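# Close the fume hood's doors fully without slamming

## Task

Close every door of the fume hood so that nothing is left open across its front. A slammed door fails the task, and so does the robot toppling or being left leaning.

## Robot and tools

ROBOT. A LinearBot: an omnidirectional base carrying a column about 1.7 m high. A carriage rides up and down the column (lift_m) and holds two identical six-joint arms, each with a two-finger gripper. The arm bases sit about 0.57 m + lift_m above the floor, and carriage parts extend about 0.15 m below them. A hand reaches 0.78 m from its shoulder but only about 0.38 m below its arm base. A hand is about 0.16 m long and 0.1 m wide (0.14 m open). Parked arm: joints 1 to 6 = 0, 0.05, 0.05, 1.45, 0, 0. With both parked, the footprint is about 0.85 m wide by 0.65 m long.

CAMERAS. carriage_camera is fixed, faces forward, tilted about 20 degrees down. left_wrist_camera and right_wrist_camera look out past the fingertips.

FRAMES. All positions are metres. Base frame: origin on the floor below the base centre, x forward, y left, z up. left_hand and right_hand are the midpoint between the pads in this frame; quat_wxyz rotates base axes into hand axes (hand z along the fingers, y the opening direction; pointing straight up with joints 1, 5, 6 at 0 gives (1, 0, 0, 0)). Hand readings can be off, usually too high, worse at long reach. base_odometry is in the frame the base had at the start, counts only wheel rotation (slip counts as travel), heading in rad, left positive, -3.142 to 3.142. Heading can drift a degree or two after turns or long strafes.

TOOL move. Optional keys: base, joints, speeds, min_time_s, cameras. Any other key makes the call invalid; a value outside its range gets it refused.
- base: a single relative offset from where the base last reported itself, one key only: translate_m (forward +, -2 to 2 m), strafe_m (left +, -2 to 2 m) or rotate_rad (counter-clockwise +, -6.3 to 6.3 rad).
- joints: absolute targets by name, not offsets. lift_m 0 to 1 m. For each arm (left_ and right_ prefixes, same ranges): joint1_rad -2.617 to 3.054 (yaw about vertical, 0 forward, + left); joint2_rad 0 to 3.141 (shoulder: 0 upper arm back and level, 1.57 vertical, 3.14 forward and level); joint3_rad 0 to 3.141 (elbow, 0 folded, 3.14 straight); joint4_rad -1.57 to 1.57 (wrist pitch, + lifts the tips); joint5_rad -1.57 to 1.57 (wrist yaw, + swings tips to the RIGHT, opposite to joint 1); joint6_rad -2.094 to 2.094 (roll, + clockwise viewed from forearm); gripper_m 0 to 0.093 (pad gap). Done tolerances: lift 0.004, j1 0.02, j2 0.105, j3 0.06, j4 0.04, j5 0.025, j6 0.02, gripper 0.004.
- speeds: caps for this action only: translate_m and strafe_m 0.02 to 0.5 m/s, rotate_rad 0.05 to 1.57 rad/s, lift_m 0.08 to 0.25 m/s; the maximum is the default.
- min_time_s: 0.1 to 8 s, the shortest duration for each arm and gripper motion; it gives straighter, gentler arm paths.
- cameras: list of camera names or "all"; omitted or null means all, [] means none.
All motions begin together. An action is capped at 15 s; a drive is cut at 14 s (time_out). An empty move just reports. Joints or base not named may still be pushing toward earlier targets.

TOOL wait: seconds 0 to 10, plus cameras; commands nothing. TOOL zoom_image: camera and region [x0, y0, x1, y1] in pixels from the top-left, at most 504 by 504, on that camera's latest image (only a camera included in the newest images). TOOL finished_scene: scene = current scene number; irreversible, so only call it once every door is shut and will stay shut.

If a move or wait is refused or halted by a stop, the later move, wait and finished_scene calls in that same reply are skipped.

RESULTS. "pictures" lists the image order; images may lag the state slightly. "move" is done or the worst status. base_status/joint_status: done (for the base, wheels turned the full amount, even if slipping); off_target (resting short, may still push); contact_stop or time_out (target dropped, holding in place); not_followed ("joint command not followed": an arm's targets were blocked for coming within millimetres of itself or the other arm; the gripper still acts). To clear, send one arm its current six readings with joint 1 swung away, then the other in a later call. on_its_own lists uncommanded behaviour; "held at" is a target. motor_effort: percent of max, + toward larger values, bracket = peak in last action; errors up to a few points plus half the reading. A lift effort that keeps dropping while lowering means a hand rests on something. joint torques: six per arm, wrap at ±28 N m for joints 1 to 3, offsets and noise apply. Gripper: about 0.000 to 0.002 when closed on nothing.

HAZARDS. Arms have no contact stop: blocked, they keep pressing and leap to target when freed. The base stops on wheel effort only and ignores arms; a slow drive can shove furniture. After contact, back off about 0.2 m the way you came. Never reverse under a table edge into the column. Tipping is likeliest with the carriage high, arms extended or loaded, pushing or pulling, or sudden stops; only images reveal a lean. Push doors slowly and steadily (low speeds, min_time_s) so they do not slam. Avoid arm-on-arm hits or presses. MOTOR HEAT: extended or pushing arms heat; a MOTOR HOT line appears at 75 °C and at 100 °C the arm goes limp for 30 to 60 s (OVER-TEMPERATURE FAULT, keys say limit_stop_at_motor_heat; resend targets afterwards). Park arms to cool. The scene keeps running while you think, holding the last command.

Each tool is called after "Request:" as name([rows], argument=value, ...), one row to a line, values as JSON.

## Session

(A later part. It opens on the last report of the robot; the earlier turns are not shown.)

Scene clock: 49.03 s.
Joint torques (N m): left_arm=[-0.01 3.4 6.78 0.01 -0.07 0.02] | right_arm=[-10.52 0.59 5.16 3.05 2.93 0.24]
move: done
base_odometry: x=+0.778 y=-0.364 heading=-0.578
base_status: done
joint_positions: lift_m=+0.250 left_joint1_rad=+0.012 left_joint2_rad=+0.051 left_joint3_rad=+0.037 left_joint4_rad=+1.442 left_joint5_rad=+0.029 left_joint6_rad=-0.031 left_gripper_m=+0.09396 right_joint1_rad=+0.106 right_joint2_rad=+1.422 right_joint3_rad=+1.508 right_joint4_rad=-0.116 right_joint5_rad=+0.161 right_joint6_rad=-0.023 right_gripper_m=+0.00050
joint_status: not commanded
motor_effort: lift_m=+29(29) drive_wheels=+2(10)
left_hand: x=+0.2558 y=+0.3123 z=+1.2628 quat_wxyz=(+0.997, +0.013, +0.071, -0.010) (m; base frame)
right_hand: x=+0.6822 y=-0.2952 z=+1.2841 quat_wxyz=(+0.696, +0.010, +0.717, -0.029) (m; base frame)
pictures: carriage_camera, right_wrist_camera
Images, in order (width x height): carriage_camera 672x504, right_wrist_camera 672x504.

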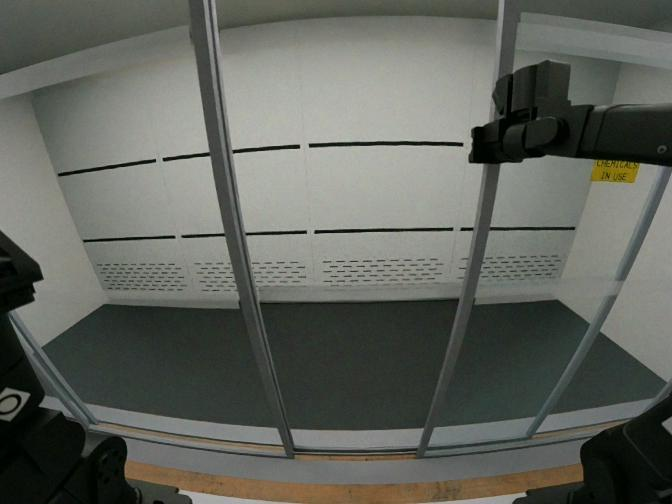

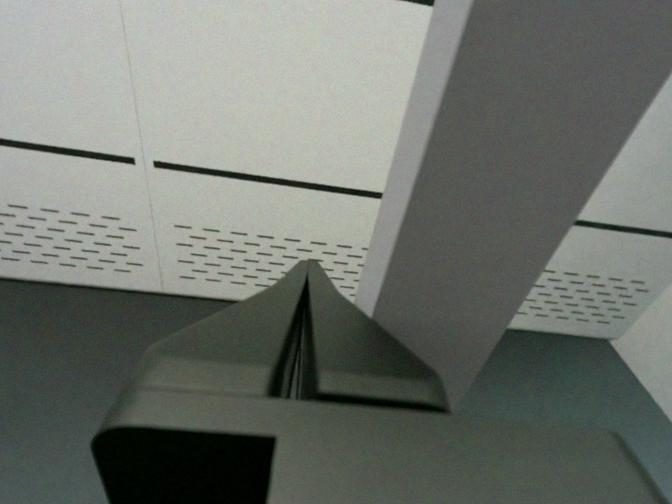

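Request:
move(base={"strafe_m": -0.15}, speeds={"strafe_m": 0.05}, cameras=["carriage_camera","right_wrist_camera"])

Scene clock: 52.80 s.
Joint torques (N m): left_arm=[-0.06 3.64 6.86 -0.04 -0.05 0] | right_arm=[-11.48 0.76 5.22 3.13 2.98 0.24]
move: done
base_odometry: x=+0.696 y=-0.490 heading=-0.578
base_status: done
joint_positions: lift_m=+0.250 left_joint1_rad=+0.012 left_joint2_rad=+0.051 left_joint3_rad=+0.037 left_joint4_rad=+1.442 left_joint5_rad=+0.029 left_joint6_rad=-0.031 left_gripper_m=+0.09396 right_joint1_rad=+0.111 right_joint2_rad=+1.420 right_joint3_rad=+1.508 right_joint4_rad=-0.116 right_joint5_rad=+0.157 right_joint6_rad=-0.024 right_gripper_m=+0.00049
joint_status: not commanded
motor_effort: lift_m=+29(29) drive_wheels=+2(12)
left_hand: x=+0.2558 y=+0.3123 z=+1.2628 quat_wxyz=(+0.997, +0.013, +0.071, -0.010) (m; base frame)
right_hand: x=+0.6815 y=-0.2924 z=+1.2850 quat_wxyz=(+0.697, +0.006, +0.717, -0.026) (m; base frame)
pictures: carriage_camera, right_wrist_camera
Images, in order (width x height): carriage_camera 672x504, right_wrist_camera 672x504.

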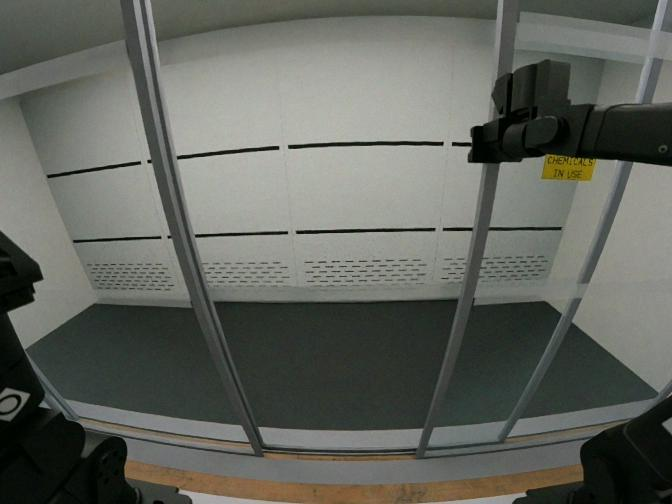

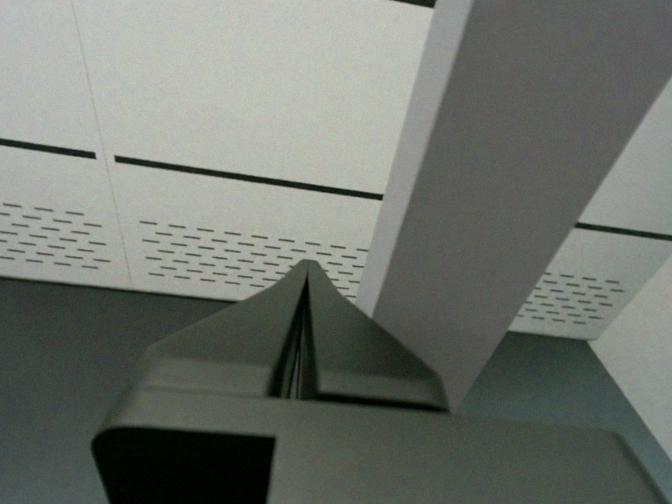

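Request:
move(base={"strafe_m": -0.12}, speeds={"strafe_m": 0.05}, cameras=["carriage_camera"])

Request:
move(base={"strafe_m": -0.08}, speeds={"strafe_m": 0.04}, cameras=["carriage_camera","right_wrist_camera"])

Scene clock: 56.07 s.
Joint torques (N m): left_arm=[-0.16 3.63 7.02 -0.04 -0.06 0.06] | right_arm=[-11.54 1.01 5.16 3.12 3.04 0.2]
move: done
base_odometry: x=+0.631 y=-0.591 heading=-0.578
base_status: done
joint_positions: lift_m=+0.250 left_joint1_rad=+0.013 left_joint2_rad=+0.051 left_joint3_rad=+0.037 left_joint4_rad=+1.442 left_joint5_rad=+0.029 left_joint6_rad=-0.031 left_gripper_m=+0.09396 right_joint1_rad=+0.114 right_joint2_rad=+1.417 right_joint3_rad=+1.508 right_joint4_rad=-0.116 right_joint5_rad=+0.148 right_joint6_rad=-0.024 right_gripper_m=+0.00048
joint_status: not commanded
motor_effort: lift_m=+29(29) drive_wheels=+2(11)
left_hand: x=+0.2558 y=+0.3123 z=+1.2628 quat_wxyz=(+0.997, +0.013, +0.071, -0.010) (m; base frame)
right_hand: x=+0.6806 y=-0.2897 z=+1.2861 quat_wxyz=(+0.698, +0.003, +0.716, -0.022) (m; base frame)
pictures: carriage_camera
Images, in order (width x height): carriage_camera 672x504.

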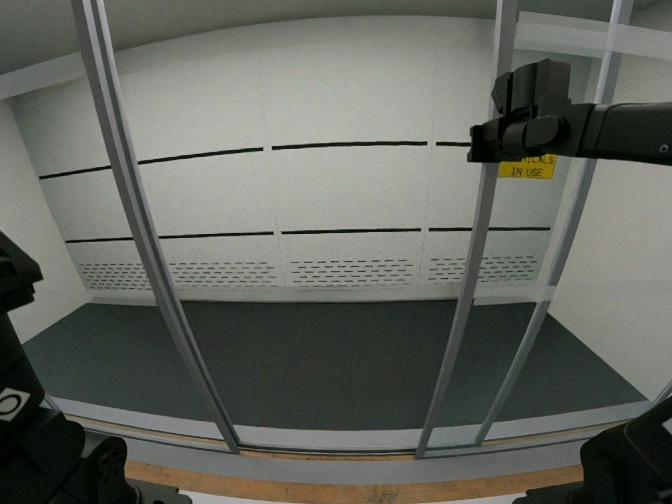

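Scene clock: 58.73 s.
Joint torques (N m): left_arm=[-0.38 3.62 6.94 -0.02 -0.07 -0.01] | right_arm=[-11.44 1.32 5.07 3.12 3.14 0.23]
move: done
base_odometry: x=+0.588 y=-0.658 heading=-0.578
base_status: done
joint_positions: lift_m=+0.250 left_joint1_rad=+0.013 left_joint2_rad=+0.051 left_joint3_rad=+0.037 left_joint4_rad=+1.442 left_joint5_rad=+0.029 left_joint6_rad=-0.031 left_gripper_m=+0.09396 right_joint1_rad=+0.115 right_joint2_rad=+1.415 right_joint3_rad=+1.508 right_joint4_rad=-0.117 right_joint5_rad=+0.140 right_joint6_rad=-0.023 right_gripper_m=+0.00048
joint_status: not commanded
motor_effort: lift_m=+29(29) drive_wheels=+2(9)
left_hand: x=+0.2558 y=+0.3123 z=+1.2628 quat_wxyz=(+0.997, +0.013, +0.071, -0.010) (m; base frame)
right_hand: x=+0.6798 y=-0.2878 z=+1.2870 quat_wxyz=(+0.699, +0.000, +0.715, -0.018) (m; base frame)
pictures: carriage_camera, right_wrist_camera
Images, in order (width x height): carriage_camera 672x504, right_wrist_camera 672x504.

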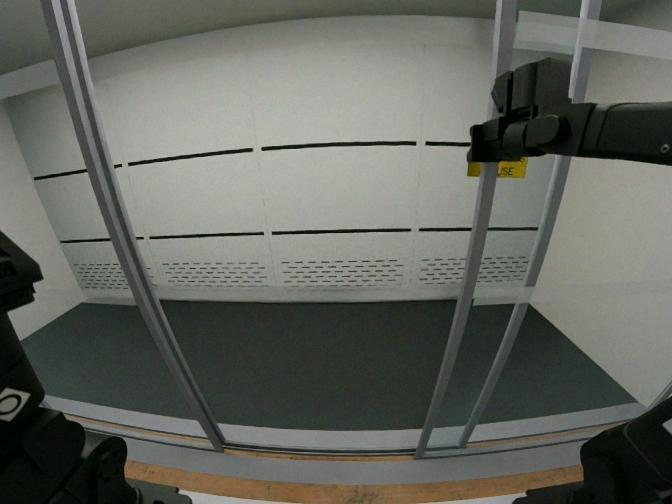

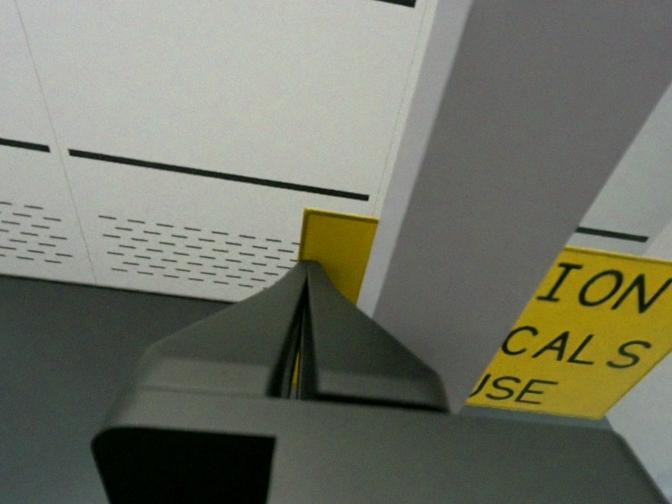

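Request:
move(base={"strafe_m": -0.06}, speeds={"strafe_m": 0.04}, cameras=["carriage_camera"])

Request:
move(base={"strafe_m": -0.05}, speeds={"strafe_m": 0.04}, cameras=["carriage_camera"])

Scene clock: 61.17 s.
Joint torques (N m): left_arm=[0.03 3.84 6.97 -0.05 0.01 0.03] | right_arm=[-11.79 1.4 5.01 3.06 3.19 0.25]
move: done
base_odometry: x=+0.555 y=-0.708 heading=-0.578
base_status: done
joint_positions: lift_m=+0.250 left_joint1_rad=+0.013 left_joint2_rad=+0.051 left_joint3_rad=+0.037 left_joint4_rad=+1.442 left_joint5_rad=+0.029 left_joint6_rad=-0.031 left_gripper_m=+0.09396 right_joint1_rad=+0.116 right_joint2_rad=+1.413 right_joint3_rad=+1.508 right_joint4_rad=-0.116 right_joint5_rad=+0.135 right_joint6_rad=-0.023 right_gripper_m=+0.00048
joint_status: not commanded
motor_effort: lift_m=+29(29) drive_wheels=+2(8)
left_hand: x=+0.2558 y=+0.3123 z=+1.2628 quat_wxyz=(+0.997, +0.013, +0.071, -0.010) (m; base frame)
right_hand: x=+0.6792 y=-0.2865 z=+1.2879 quat_wxyz=(+0.699, -0.002, +0.715, -0.016) (m; base frame)
pictures: carriage_camera
Images, in order (width x height): carriage_camera 672x504.

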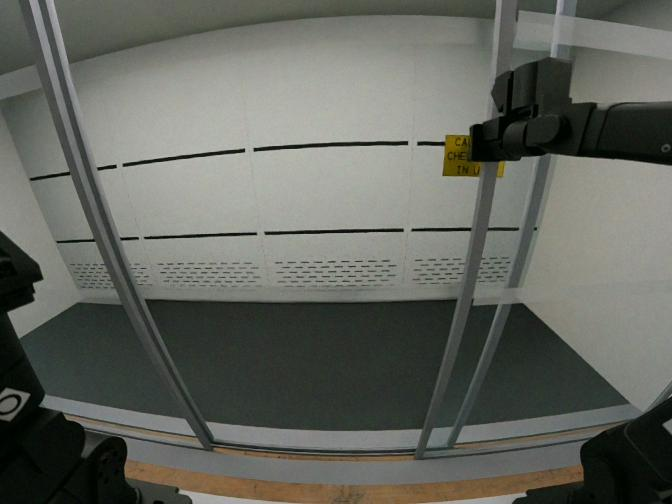

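Scene clock: 62.97 s.
Joint torques (N m): left_arm=[0.06 3.81 7.08 -0.09 -0.07 0.02] | right_arm=[-11.85 1.58 5.03 3.16 3.22 0.24]
move: done
base_odometry: x=+0.528 y=-0.750 heading=-0.578
base_status: done
joint_positions: lift_m=+0.250 left_joint1_rad=+0.013 left_joint2_rad=+0.051 left_joint3_rad=+0.037 left_joint4_rad=+1.442 left_joint5_rad=+0.029 left_joint6_rad=-0.031 left_gripper_m=+0.09396 right_joint1_rad=+0.117 right_joint2_rad=+1.411 right_joint3_rad=+1.508 right_joint4_rad=-0.116 right_joint5_rad=+0.131 right_joint6_rad=-0.023 right_gripper_m=+0.00048
joint_status: not commanded
motor_effort: lift_m=+29(29) drive_wheels=+2(9)
left_hand: x=+0.2558 y=+0.3123 z=+1.2628 quat_wxyz=(+0.997, +0.013, +0.071, -0.010) (m; base frame)
right_hand: x=+0.6786 y=-0.2853 z=+1.2887 quat_wxyz=(+0.700, -0.004, +0.714, -0.014) (m; base frame)
pictures: carriage_camera
Images, in order (width x height): carriage_camera 672x504.

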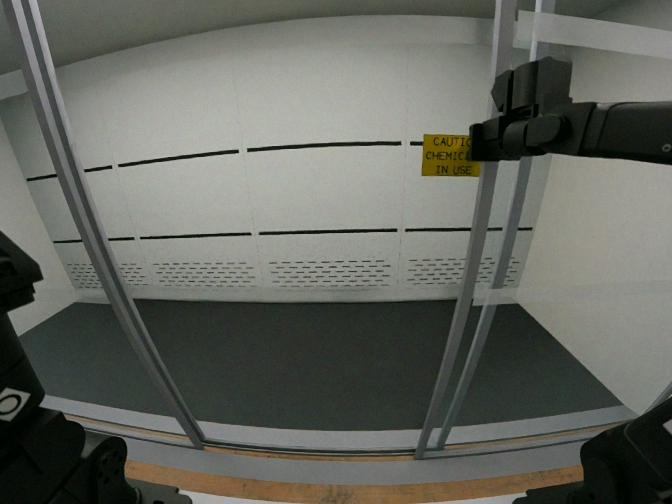

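Request:
move(base={"strafe_m": -0.04}, speeds={"strafe_m": 0.03}, cameras=["carriage_camera","right_wrist_camera"])

Request:
move(base={"strafe_m": -0.03}, speeds={"strafe_m": 0.03}, cameras=["carriage_camera","right_wrist_camera"])

Scene clock: 65.10 s.
Joint torques (N m): left_arm=[-0.27 3.58 7.09 -0.04 -0.02 0.02] | right_arm=[-11.97 1.81 5.14 3.05 3.3 0.25]
move: done
base_odometry: x=+0.506 y=-0.783 heading=-0.577
base_status: done
joint_positions: lift_m=+0.250 left_joint1_rad=+0.013 left_joint2_rad=+0.051 left_joint3_rad=+0.037 left_joint4_rad=+1.442 left_joint5_rad=+0.029 left_joint6_rad=-0.031 left_gripper_m=+0.09396 right_joint1_rad=+0.118 right_joint2_rad=+1.410 right_joint3_rad=+1.508 right_joint4_rad=-0.116 right_joint5_rad=+0.128 right_joint6_rad=-0.023 right_gripper_m=+0.00048
joint_status: not commanded
motor_effort: lift_m=+29(29) drive_wheels=+2(10)
left_hand: x=+0.2558 y=+0.3123 z=+1.2628 quat_wxyz=(+0.997, +0.013, +0.071, -0.010) (m; base frame)
right_hand: x=+0.6782 y=-0.2844 z=+1.2891 quat_wxyz=(+0.700, -0.005, +0.714, -0.012) (m; base frame)
pictures: carriage_camera, right_wrist_camera
Images, in order (width x height): carriage_camera 672x504, right_wrist_camera 672x504.

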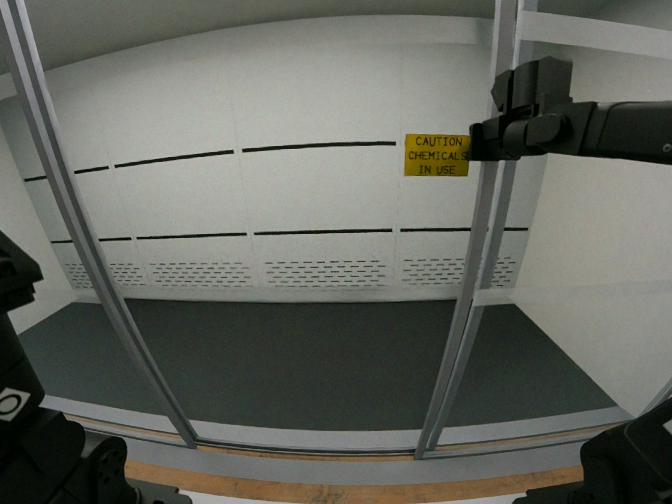

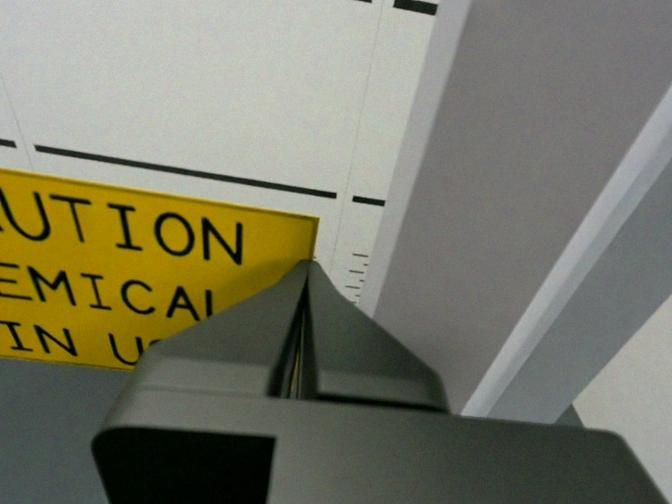

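Scene clock: 66.60 s.
Joint torques (N m): left_arm=[-0.21 3.69 6.97 -0.01 -0.06 0.02] | right_arm=[-12.07 1.98 5.18 3.14 3.28 0.27]
move: done
base_odometry: x=+0.490 y=-0.808 heading=-0.577
base_status: done
joint_positions: lift_m=+0.250 left_joint1_rad=+0.013 left_joint2_rad=+0.051 left_joint3_rad=+0.037 left_joint4_rad=+1.442 left_joint5_rad=+0.029 left_joint6_rad=-0.031 left_gripper_m=+0.09396 right_joint1_rad=+0.119 right_joint2_rad=+1.409 right_joint3_rad=+1.508 right_joint4_rad=-0.116 right_joint5_rad=+0.126 right_joint6_rad=-0.023 right_gripper_m=+0.00048
joint_status: not commanded
motor_effort: lift_m=+29(29) drive_wheels=+2(11)
left_hand: x=+0.2558 y=+0.3123 z=+1.2628 quat_wxyz=(+0.997, +0.013, +0.071, -0.010) (m; base frame)
right_hand: x=+0.6777 y=-0.2839 z=+1.2898 quat_wxyz=(+0.701, -0.006, +0.713, -0.011) (m; base frame)
pictures: carriage_camera, right_wrist_camera
Images, in order (width x height): carriage_camera 672x504, right_wrist_camera 672x504.

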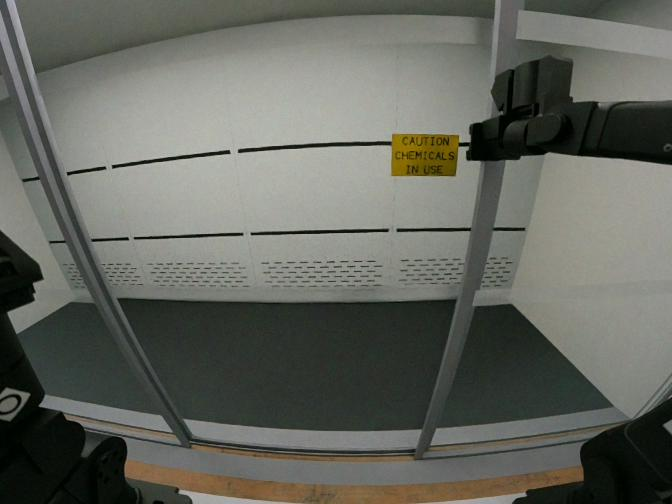

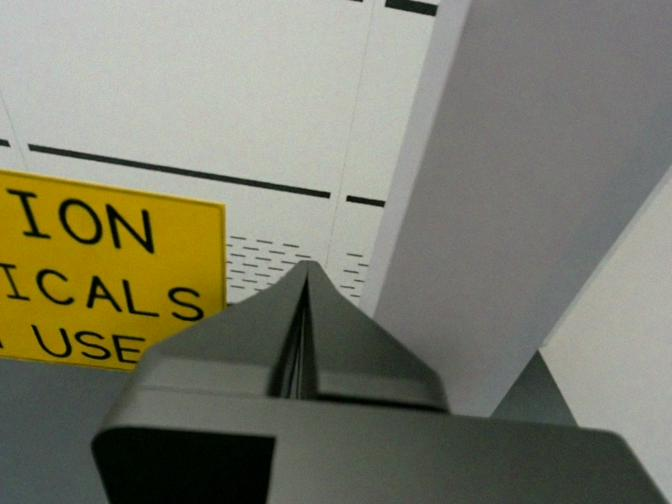

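Request:
move(base={"strafe_m": 0.12}, speeds={"strafe_m": 0.1}, cameras=[])

Request:
move(base={"translate_m": -0.4}, cameras=["carriage_camera"])

Request:
move(base={"rotate_rad": -0.5}, joints={"right_joint1_rad":0,"right_joint2_rad":0.05,"right_joint3_rad":0.05,"right_joint4_rad":1.45,"right_joint5_rad":0}, cameras=["carriage_camera"])

Request:
zoom_image(camera="carriage_camera", region=[200, 0, 671, 450])

Scene clock: 68.77 s.
Joint torques (N m): left_arm=[-0.18 3.64 7.04 -0.1 -0.1 0.08] | right_arm=[0.29 -4.08 5.15 1.77 -0.68 0.09]
move: done
base_odometry: x=+0.555 y=-0.708 heading=-0.578
base_status: done
joint_positions: lift_m=+0.250 left_joint1_rad=+0.013 left_joint2_rad=+0.051 left_joint3_rad=+0.037 left_joint4_rad=+1.442 left_joint5_rad=+0.029 left_joint6_rad=-0.031 left_gripper_m=+0.09396 right_joint1_rad=-0.004 right_joint2_rad=+1.465 right_joint3_rad=+1.508 right_joint4_rad=+0.004 right_joint5_rad=+0.509 right_joint6_rad=-0.009 right_gripper_m=+0.00046
joint_status: not commanded
motor_effort: lift_m=+29(29) drive_wheels=+2(10)
left_hand: x=+0.2558 y=+0.3123 z=+1.2628 quat_wxyz=(+0.997, +0.013, +0.071, -0.010) (m; base frame)
right_hand: x=+0.6764 y=-0.4026 z=+1.2931 quat_wxyz=(+0.699, +0.181, +0.668, -0.178) (m; base frame)
pictures: none
No camera images: "cameras" was empty.

Scene clock: 71.70 s.
Joint torques (N m): left_arm=[-0.27 3.63 7.02 -0.05 -0.01 0.03] | right_arm=[0.13 -7.84 5.15 1.79 -0.16 0.08]
move: done
base_odometry: x=+0.220 y=-0.490 heading=-0.578
base_status: done
joint_positions: lift_m=+0.250 left_joint1_rad=+0.013 left_joint2_rad=+0.051 left_joint3_rad=+0.037 left_joint4_rad=+1.442 left_joint5_rad=+0.029 left_joint6_rad=-0.031 left_gripper_m=+0.09396 right_joint1_rad=-0.004 right_joint2_rad=+1.496 right_joint3_rad=+1.508 right_joint4_rad=+0.006 right_joint5_rad=+0.461 right_joint6_rad=-0.009 right_gripper_m=+0.00046
joint_status: not commanded
motor_effort: lift_m=+29(29) drive_wheels=+1(12)
left_hand: x=+0.2558 y=+0.3123 z=+1.2628 quat_wxyz=(+0.997, +0.013, +0.071, -0.010) (m; base frame)
right_hand: x=+0.6908 y=-0.3954 z=+1.2798 quat_wxyz=(+0.694, +0.162, +0.682, -0.165) (m; base frame)
pictures: carriage_camera
Images, in order (width x height): carriage_camera 672x504.

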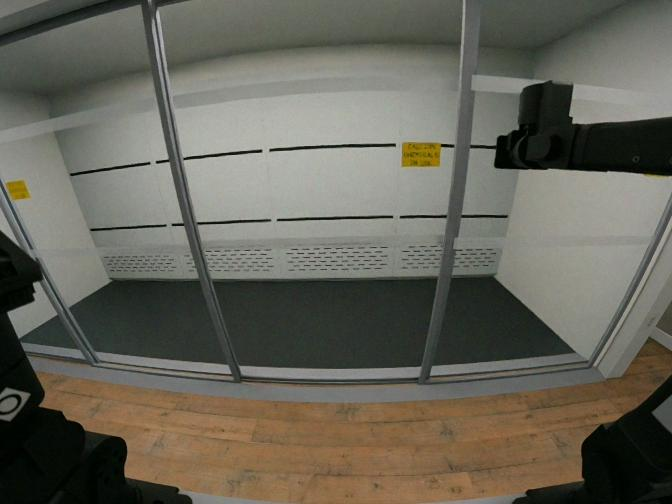

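Scene clock: 73.60 s.
Joint torques (N m): left_arm=[-0.12 3.36 6.91 -0.04 -0.08 -0.01] | right_arm=[0.12 3.52 3.6 0.02 -0.21 0.11]
move: done
base_odometry: x=+0.220 y=-0.490 heading=-1.078
base_status: done
joint_positions: lift_m=+0.250 left_joint1_rad=+0.013 left_joint2_rad=+0.051 left_joint3_rad=+0.037 left_joint4_rad=+1.442 left_joint5_rad=+0.029 left_joint6_rad=-0.031 left_gripper_m=+0.09396 right_joint1_rad=-0.003 right_joint2_rad=+0.057 right_joint3_rad=+0.061 right_joint4_rad=+1.435 right_joint5_rad=+0.014 right_joint6_rad=-0.008 right_gripper_m=+0.00046
joint_status: all done
motor_effort: lift_m=+29(29) drive_wheels=+1(13)
left_hand: x=+0.2558 y=+0.3123 z=+1.2628 quat_wxyz=(+0.997, +0.013, +0.071, -0.010) (m; base frame)
right_hand: x=+0.2521 y=-0.3193 z=+1.2692 quat_wxyz=(+0.998, +0.007, +0.066, -0.006) (m; base frame)
pictures: carriage_camera
Images, in order (width x height): carriage_camera 672x504.

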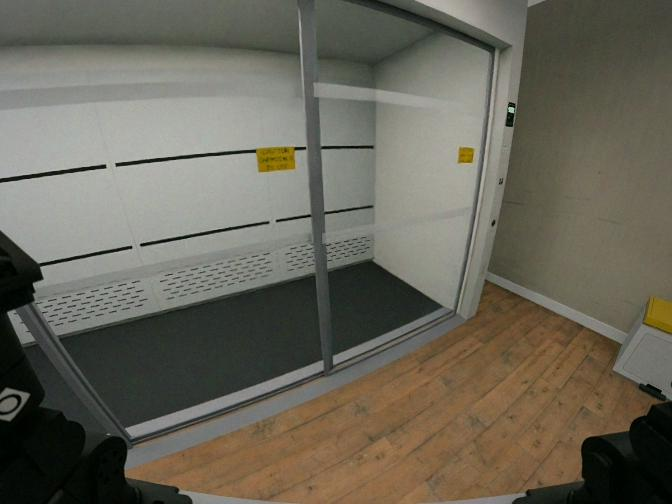

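Scaled by 1.070 from the camera's 672x504 image, which has a finer 960x720 frame.

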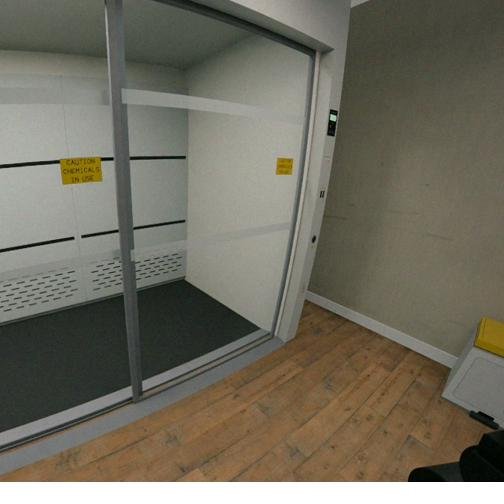

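Request:
zoom_image(camera="carriage_camera", region=[430, 250, 520, 330])

Request:
zoom_image(camera="carriage_camera", region=[440, 20, 540, 220])

Request:
zoom_image(camera="carriage_camera", region=[280, 220, 380, 390])

Scaled by 5.600 from the camera's 672x504 image, which has a finer 960x720 frame.

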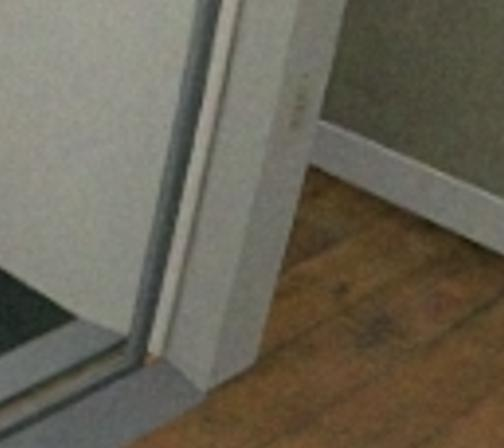

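Scaled by 2.520 from the camera's 672x504 image, which has a finer 960x720 frame.

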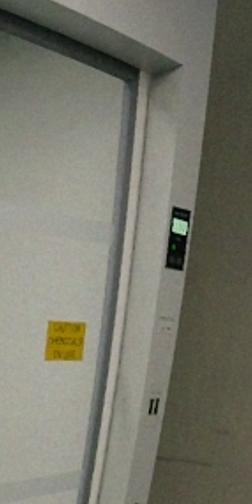

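Scaled by 2.965 from the camera's 672x504 image, which has a finer 960x720 frame.

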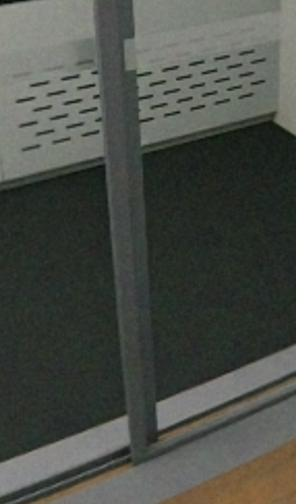

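Request:
move(base={"rotate_rad": 0.5}, joints={"right_joint1_rad":0,"right_joint2_rad":1.5,"right_joint3_rad":1.5,"right_joint4_rad":0,"right_joint5_rad":0.45}, min_time_s=2.5, cameras=[])

Request:
move(base={"translate_m": 0.28}, speeds={"translate_m": 0.15}, cameras=[])

Request:
move(base={"translate_m": 0.12}, speeds={"translate_m": 0.05}, cameras=["carriage_camera","right_wrist_camera"])

Scene clock: 77.00 s.
Joint torques (N m): left_arm=[-0.13 3.62 7.12 -0.05 -0.03 -0.02] | right_arm=[0.34 -7.15 7.97 1.75 0.07 0.11]
move: done
base_odometry: x=+0.220 y=-0.490 heading=-0.578
base_status: done
joint_positions: lift_m=+0.250 left_joint1_rad=+0.013 left_joint2_rad=+0.051 left_joint3_rad=+0.037 left_joint4_rad=+1.442 left_joint5_rad=+0.029 left_joint6_rad=-0.031 left_gripper_m=+0.09396 right_joint1_rad=-0.003 right_joint2_rad=+1.490 right_joint3_rad=+1.472 right_joint4_rad=+0.015 right_joint5_rad=+0.436 right_joint6_rad=-0.008 right_gripper_m=+0.00047
joint_status: all done
motor_effort: lift_m=+29(29) drive_wheels=-6(12)
left_hand: x=+0.2558 y=+0.3123 z=+1.2628 quat_wxyz=(+0.997, +0.013, +0.071, -0.010) (m; base frame)
right_hand: x=+0.6929 y=-0.3910 z=+1.2676 quat_wxyz=(+0.688, +0.151, +0.692, -0.157) (m; base frame)
pictures: none
No camera images: "cameras" was empty.

Scene clock: 79.87 s.
Joint torques (N m): left_arm=[-0.06 3.64 7.06 -0.06 -0.05 -0.04] | right_arm=[0.17 -7.38 7.86 1.79 0.07 0.1]
move: done
base_odometry: x=+0.454 y=-0.643 heading=-0.579
base_status: done
joint_positions: lift_m=+0.250 left_joint1_rad=+0.013 left_joint2_rad=+0.051 left_joint3_rad=+0.037 left_joint4_rad=+1.442 left_joint5_rad=+0.029 left_joint6_rad=-0.031 left_gripper_m=+0.09396 right_joint1_rad=-0.003 right_joint2_rad=+1.492 right_joint3_rad=+1.474 right_joint4_rad=+0.010 right_joint5_rad=+0.439 right_joint6_rad=-0.008 right_gripper_m=+0.00047
joint_status: not commanded
motor_effort: lift_m=+29(29) drive_wheels=-4(13)
left_hand: x=+0.2558 y=+0.3123 z=+1.2628 quat_wxyz=(+0.997, +0.013, +0.071, -0.010) (m; base frame)
right_hand: x=+0.6934 y=-0.3914 z=+1.2663 quat_wxyz=(+0.686, +0.152, +0.693, -0.159) (m; base frame)
pictures: none
No camera images: "cameras" was empty.

Scene clock: 82.73 s.
Joint torques (N m): left_arm=[0.1 3.58 6.93 -0.05 -0.06 0] | right_arm=[0.05 -4.04 7.87 2.32 -0.58 0.11]
move: done
base_odometry: x=+0.555 y=-0.709 heading=-0.580
base_status: done
joint_positions: lift_m=+0.250 left_joint1_rad=+0.013 left_joint2_rad=+0.051 left_joint3_rad=+0.037 left_joint4_rad=+1.443 left_joint5_rad=+0.029 left_joint6_rad=-0.031 left_gripper_m=+0.09396 right_joint1_rad=-0.002 right_joint2_rad=+1.461 right_joint3_rad=+1.475 right_joint4_rad=-0.041 right_joint5_rad=+0.508 right_joint6_rad=-0.008 right_gripper_m=+0.00046
joint_status: not commanded
motor_effort: lift_m=+29(29) drive_wheels=+4(10)
left_hand: x=+0.2555 y=+0.3123 z=+1.2629 quat_wxyz=(+0.997, +0.013, +0.071, -0.010) (m; base frame)
right_hand: x=+0.6779 y=-0.4014 z=+1.2692 quat_wxyz=(+0.674, +0.173, +0.694, -0.184) (m; base frame)
pictures: carriage_camera, right_wrist_camera
Images, in order (width x height): carriage_camera 672x504, right_wrist_camera 672x504.

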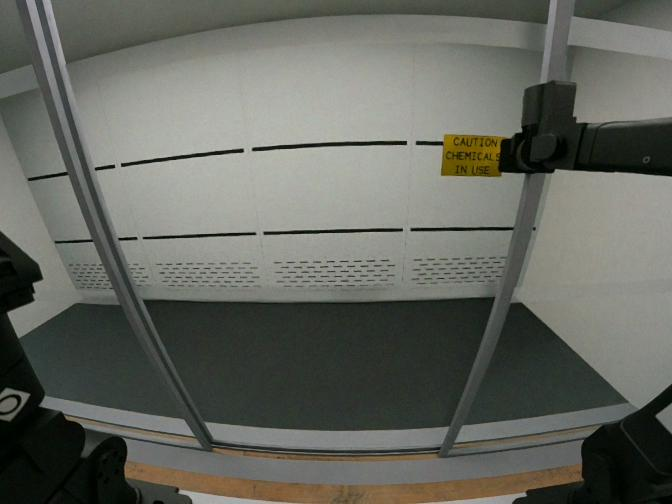

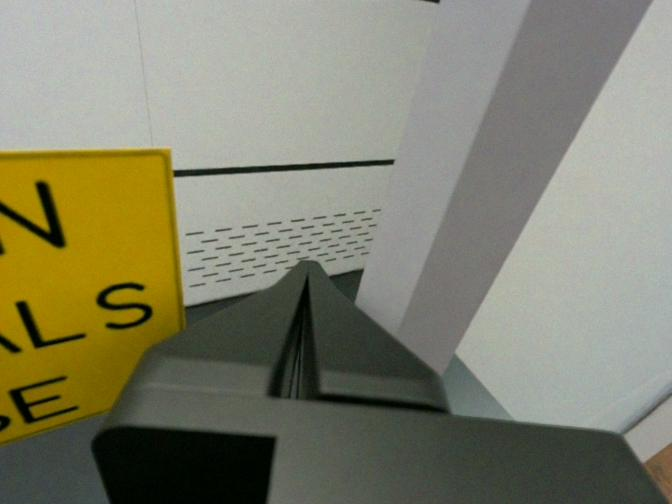

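Push ~0.12 to reengage plus more.

Request:
move(base={"strafe_m": -0.14}, speeds={"strafe_m": 0.05}, cameras=["carriage_camera"])

Request:
move(base={"strafe_m": -0.03}, speeds={"strafe_m": 0.03}, cameras=["carriage_camera"])

Scene clock: 86.23 s.
Joint torques (N m): left_arm=[0.06 3.7 7.01 -0.07 -0.12 0.03] | right_arm=[-11.32 1.81 7.66 3.33 3.23 0.28]
move: done
base_odometry: x=+0.478 y=-0.826 heading=-0.580
base_status: done
joint_positions: lift_m=+0.250 left_joint1_rad=+0.013 left_joint2_rad=+0.051 left_joint3_rad=+0.037 left_joint4_rad=+1.443 left_joint5_rad=+0.029 left_joint6_rad=-0.031 left_gripper_m=+0.09396 right_joint1_rad=+0.112 right_joint2_rad=+1.410 right_joint3_rad=+1.475 right_joint4_rad=-0.136 right_joint5_rad=+0.130 right_joint6_rad=-0.028 right_gripper_m=+0.00048
joint_status: not commanded
motor_effort: lift_m=+29(29) drive_wheels=+1(12)
left_hand: x=+0.2555 y=+0.3123 z=+1.2629 quat_wxyz=(+0.997, +0.013, +0.071, -0.010) (m; base frame)
right_hand: x=+0.6804 y=-0.2871 z=+1.2685 quat_wxyz=(+0.682, -0.007, +0.732, -0.019) (m; base frame)
pictures: carriage_camera
Images, in order (width x height): carriage_camera 672x504.

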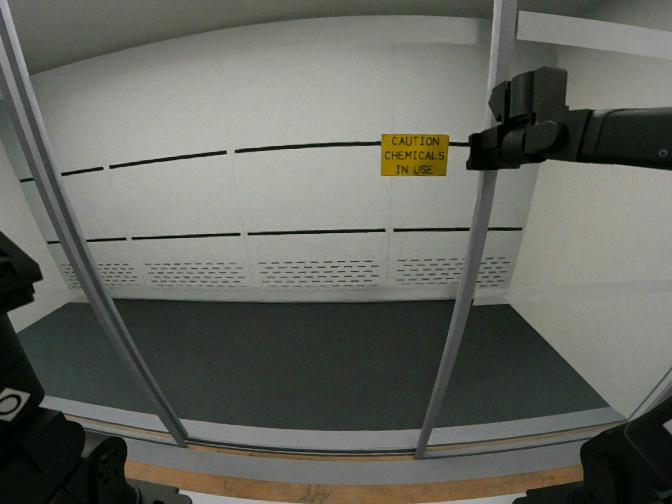

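Scene clock: 87.93 s.
Joint torques (N m): left_arm=[0.16 3.58 6.9 -0.06 -0.06 0] | right_arm=[-13.07 1.72 7.73 3.3 3.79 0.45]
move: done
base_odometry: x=+0.462 y=-0.851 heading=-0.580
base_status: done
joint_positions: lift_m=+0.250 left_joint1_rad=+0.013 left_joint2_rad=+0.051 left_joint3_rad=+0.037 left_joint4_rad=+1.443 left_joint5_rad=+0.029 left_joint6_rad=-0.031 left_gripper_m=+0.09396 right_joint1_rad=+0.128 right_joint2_rad=+1.410 right_joint3_rad=+1.475 right_joint4_rad=-0.133 right_joint5_rad=+0.076 right_joint6_rad=-0.039 right_gripper_m=+0.00048
joint_status: not commanded
motor_effort: lift_m=+29(29) drive_wheels=+3(9)
left_hand: x=+0.2555 y=+0.3123 z=+1.2629 quat_wxyz=(+0.997, +0.013, +0.071, -0.010) (m; base frame)
right_hand: x=+0.6796 y=-0.2706 z=+1.2693 quat_wxyz=(+0.683, -0.035, +0.730, +0.003) (m; base frame)
pictures: carriage_camera
Images, in order (width x height): carriage_camera 672x504.

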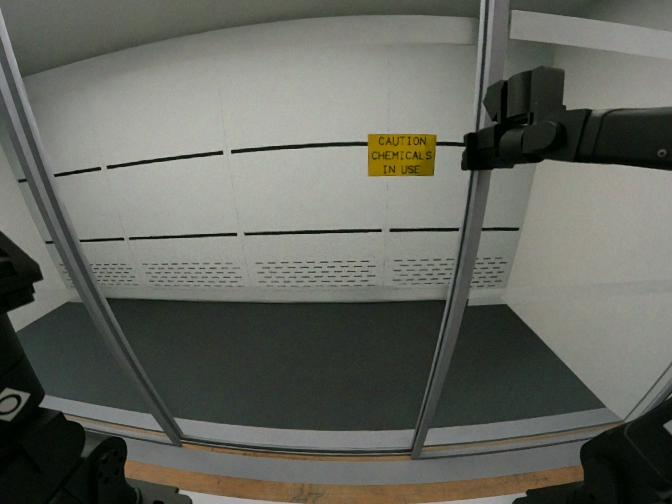

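Request:
move(base={"strafe_m": -0.025}, speeds={"strafe_m": 0.03}, cameras=["carriage_camera","right_wrist_camera"])

Request:
zoom_image(camera="carriage_camera", region=[370, 0, 560, 470])

Request:
zoom_image(camera="carriage_camera", region=[0, 0, 230, 470])

Scene clock: 89.77 s.
Joint torques (N m): left_arm=[-0.09 3.63 6.94 -0.04 -0.07 0.05] | right_arm=[-15.35 1.13 7.66 3.2 4.75 0.52]
move: done
base_odometry: x=+0.448 y=-0.872 heading=-0.580
base_status: done
joint_positions: lift_m=+0.250 left_joint1_rad=+0.012 left_joint2_rad=+0.051 left_joint3_rad=+0.037 left_joint4_rad=+1.443 left_joint5_rad=+0.029 left_joint6_rad=-0.031 left_gripper_m=+0.09396 right_joint1_rad=+0.151 right_joint2_rad=+1.415 right_joint3_rad=+1.475 right_joint4_rad=-0.120 right_joint5_rad=-0.024 right_joint6_rad=-0.047 right_gripper_m=+0.00046
joint_status: not commanded
motor_effort: lift_m=+29(29) drive_wheels=+4(9)
left_hand: x=+0.2555 y=+0.3123 z=+1.2629 quat_wxyz=(+0.997, +0.013, +0.071, -0.010) (m; base frame)
right_hand: x=+0.6783 y=-0.2427 z=+1.2699 quat_wxyz=(+0.684, -0.080, +0.724, +0.044) (m; base frame)
pictures: carriage_camera, right_wrist_camera
Images, in order (width x height): carriage_camera 672x504, right_wrist_camera 672x504.

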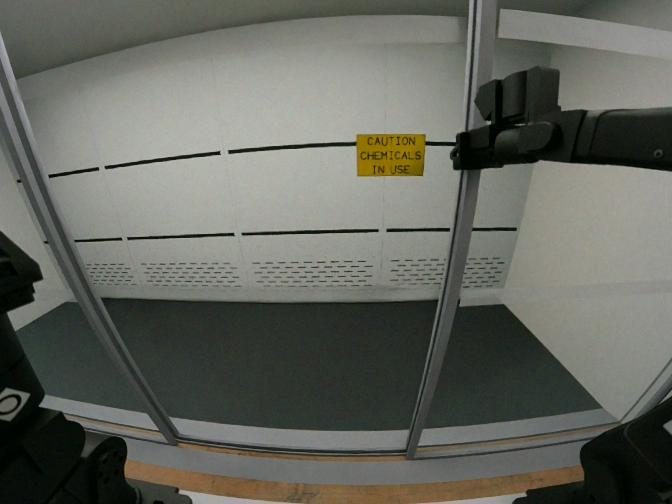

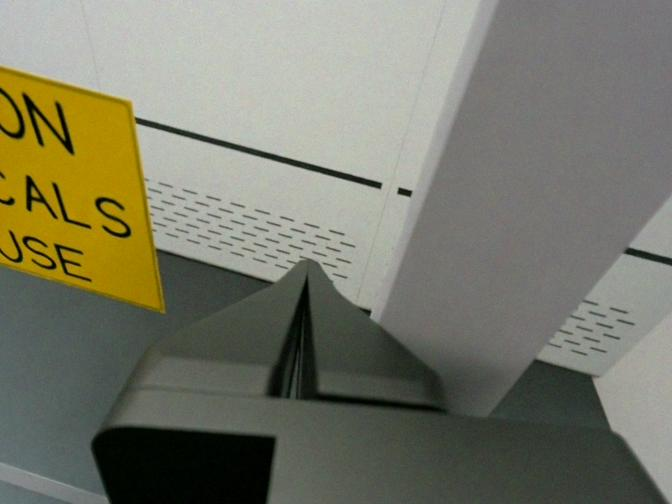

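Scaled by 1.072 from the camera's 672x504 image, which has a finer 960x720 frame.

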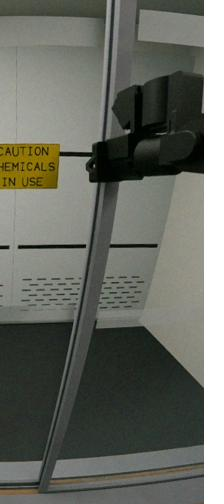

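Scaled by 1.072 from the camera's 672x504 image, which has a finer 960x720 frame.

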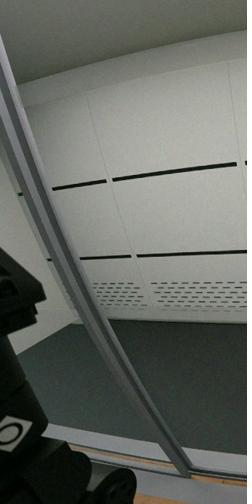

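Request:
move(base={"strafe_m": 0.12}, speeds={"strafe_m": 0.08}, cameras=[])

Request:
move(base={"translate_m": -0.4}, cameras=["carriage_camera"])

Request:
move(base={"rotate_rad": -0.5}, joints={"right_joint1_rad":0,"right_joint2_rad":0.05,"right_joint3_rad":0.05,"right_joint4_rad":1.45,"right_joint5_rad":0}, cameras=["carriage_camera"])

Request:
zoom_image(camera="carriage_camera", region=[430, 220, 520, 330])

Request:
finished_scene(scene=1)

Scene clock: 92.47 s.
Joint torques (N m): left_arm=[0.01 3.52 7.31 -0.05 -0.07 0.08] | right_arm=[-3.78 -1.31 7.69 2.43 0.21 0.1]
move: done
base_odometry: x=+0.514 y=-0.772 heading=-0.580
base_status: done
joint_positions: lift_m=+0.250 left_joint1_rad=+0.012 left_joint2_rad=+0.051 left_joint3_rad=+0.037 left_joint4_rad=+1.443 left_joint5_rad=+0.029 left_joint6_rad=-0.031 left_gripper_m=+0.09396 right_joint1_rad=+0.036 right_joint2_rad=+1.438 right_joint3_rad=+1.475 right_joint4_rad=-0.056 right_joint5_rad=+0.429 right_joint6_rad=-0.008 right_gripper_m=+0.00046
joint_status: not commanded
motor_effort: lift_m=+29(29) drive_wheels=+3(6)
left_hand: x=+0.2555 y=+0.3123 z=+1.2629 quat_wxyz=(+0.997, +0.013, +0.071, -0.010) (m; base frame)
right_hand: x=+0.6789 y=-0.3719 z=+1.2758 quat_wxyz=(+0.686, +0.134, +0.700, -0.142) (m; base frame)
pictures: none
No camera images: "cameras" was empty.

Scene clock: 95.27 s.
Joint torques (N m): left_arm=[-0.24 3.6 7.05 -0.06 -0.08 0] | right_arm=[-0.58 -8.16 7.23 1.88 0.1 0.09]
move: done
base_odometry: x=+0.179 y=-0.552 heading=-0.580
base_status: done
joint_positions: lift_m=+0.250 left_joint1_rad=+0.012 left_joint2_rad=+0.051 left_joint3_rad=+0.037 left_joint4_rad=+1.443 left_joint5_rad=+0.029 left_joint6_rad=-0.031 left_gripper_m=+0.09396 right_joint1_rad=+0.004 right_joint2_rad=+1.499 right_joint3_rad=+1.484 right_joint4_rad=-0.001 right_joint5_rad=+0.438 right_joint6_rad=-0.008 right_gripper_m=+0.00046
joint_status: not commanded
motor_effort: lift_m=+29(29) drive_wheels=-1(11)
left_hand: x=+0.2555 y=+0.3123 z=+1.2629 quat_wxyz=(+0.997, +0.013, +0.071, -0.010) (m; base frame)
right_hand: x=+0.6955 y=-0.3876 z=+1.2655 quat_wxyz=(+0.685, +0.148, +0.697, -0.156) (m; base frame)
pictures: carriage_camera
Images, in order (width x height): carriage_camera 672x504.

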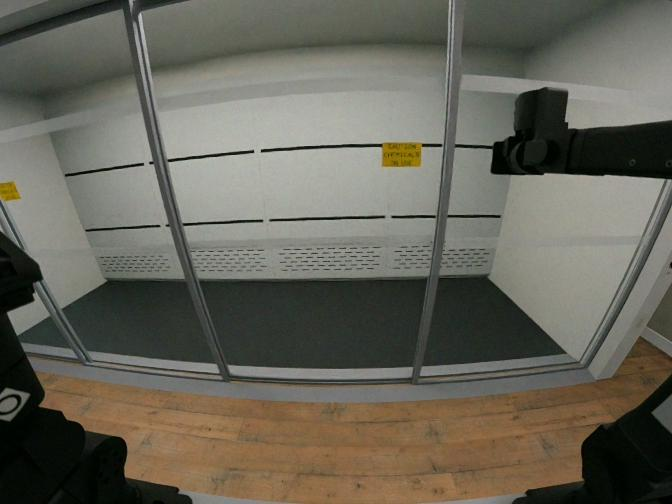

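Scene clock: 97.17 s.
Joint torques (N m): left_arm=[-0.43 3.37 6.87 -0.05 -0.02 0.03] | right_arm=[-0.66 3.48 3.51 0.04 -0.2 0.11]
move: done
base_odometry: x=+0.179 y=-0.552 heading=-1.080
base_status: done
joint_positions: lift_m=+0.250 left_joint1_rad=+0.012 left_joint2_rad=+0.051 left_joint3_rad=+0.037 left_joint4_rad=+1.443 left_joint5_rad=+0.030 left_joint6_rad=-0.031 left_gripper_m=+0.09396 right_joint1_rad=+0.004 right_joint2_rad=+0.057 right_joint3_rad=+0.061 right_joint4_rad=+1.435 right_joint5_rad=+0.014 right_joint6_rad=-0.008 right_gripper_m=+0.00046
joint_status: all done
motor_effort: lift_m=+29(29) drive_wheels=+1(9)
left_hand: x=+0.2555 y=+0.3122 z=+1.2629 quat_wxyz=(+0.997, +0.013, +0.071, -0.010) (m; base frame)
right_hand: x=+0.2521 y=-0.3191 z=+1.2692 quat_wxyz=(+0.998, +0.007, +0.066, -0.002) (m; base frame)
pictures: carriage_camera
Images, in order (width x height): carriage_camera 672x504.

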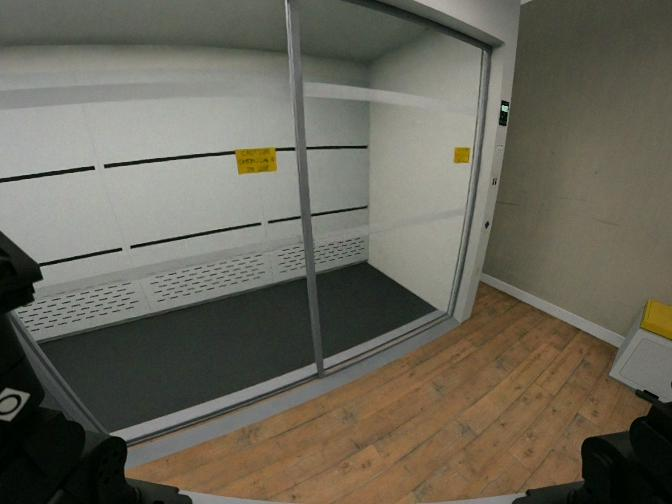

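Scaled by 4.582 from the camera's 672x504 image, which has a finer 960x720 frame.

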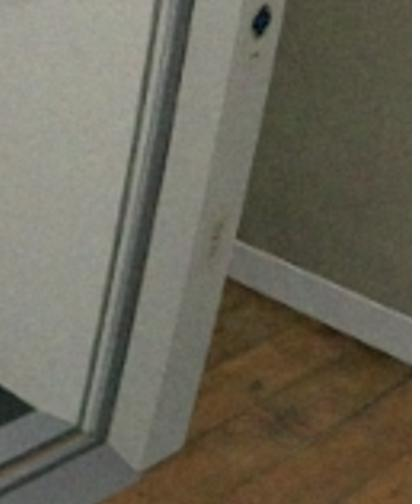

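The scene is finished: the task was done.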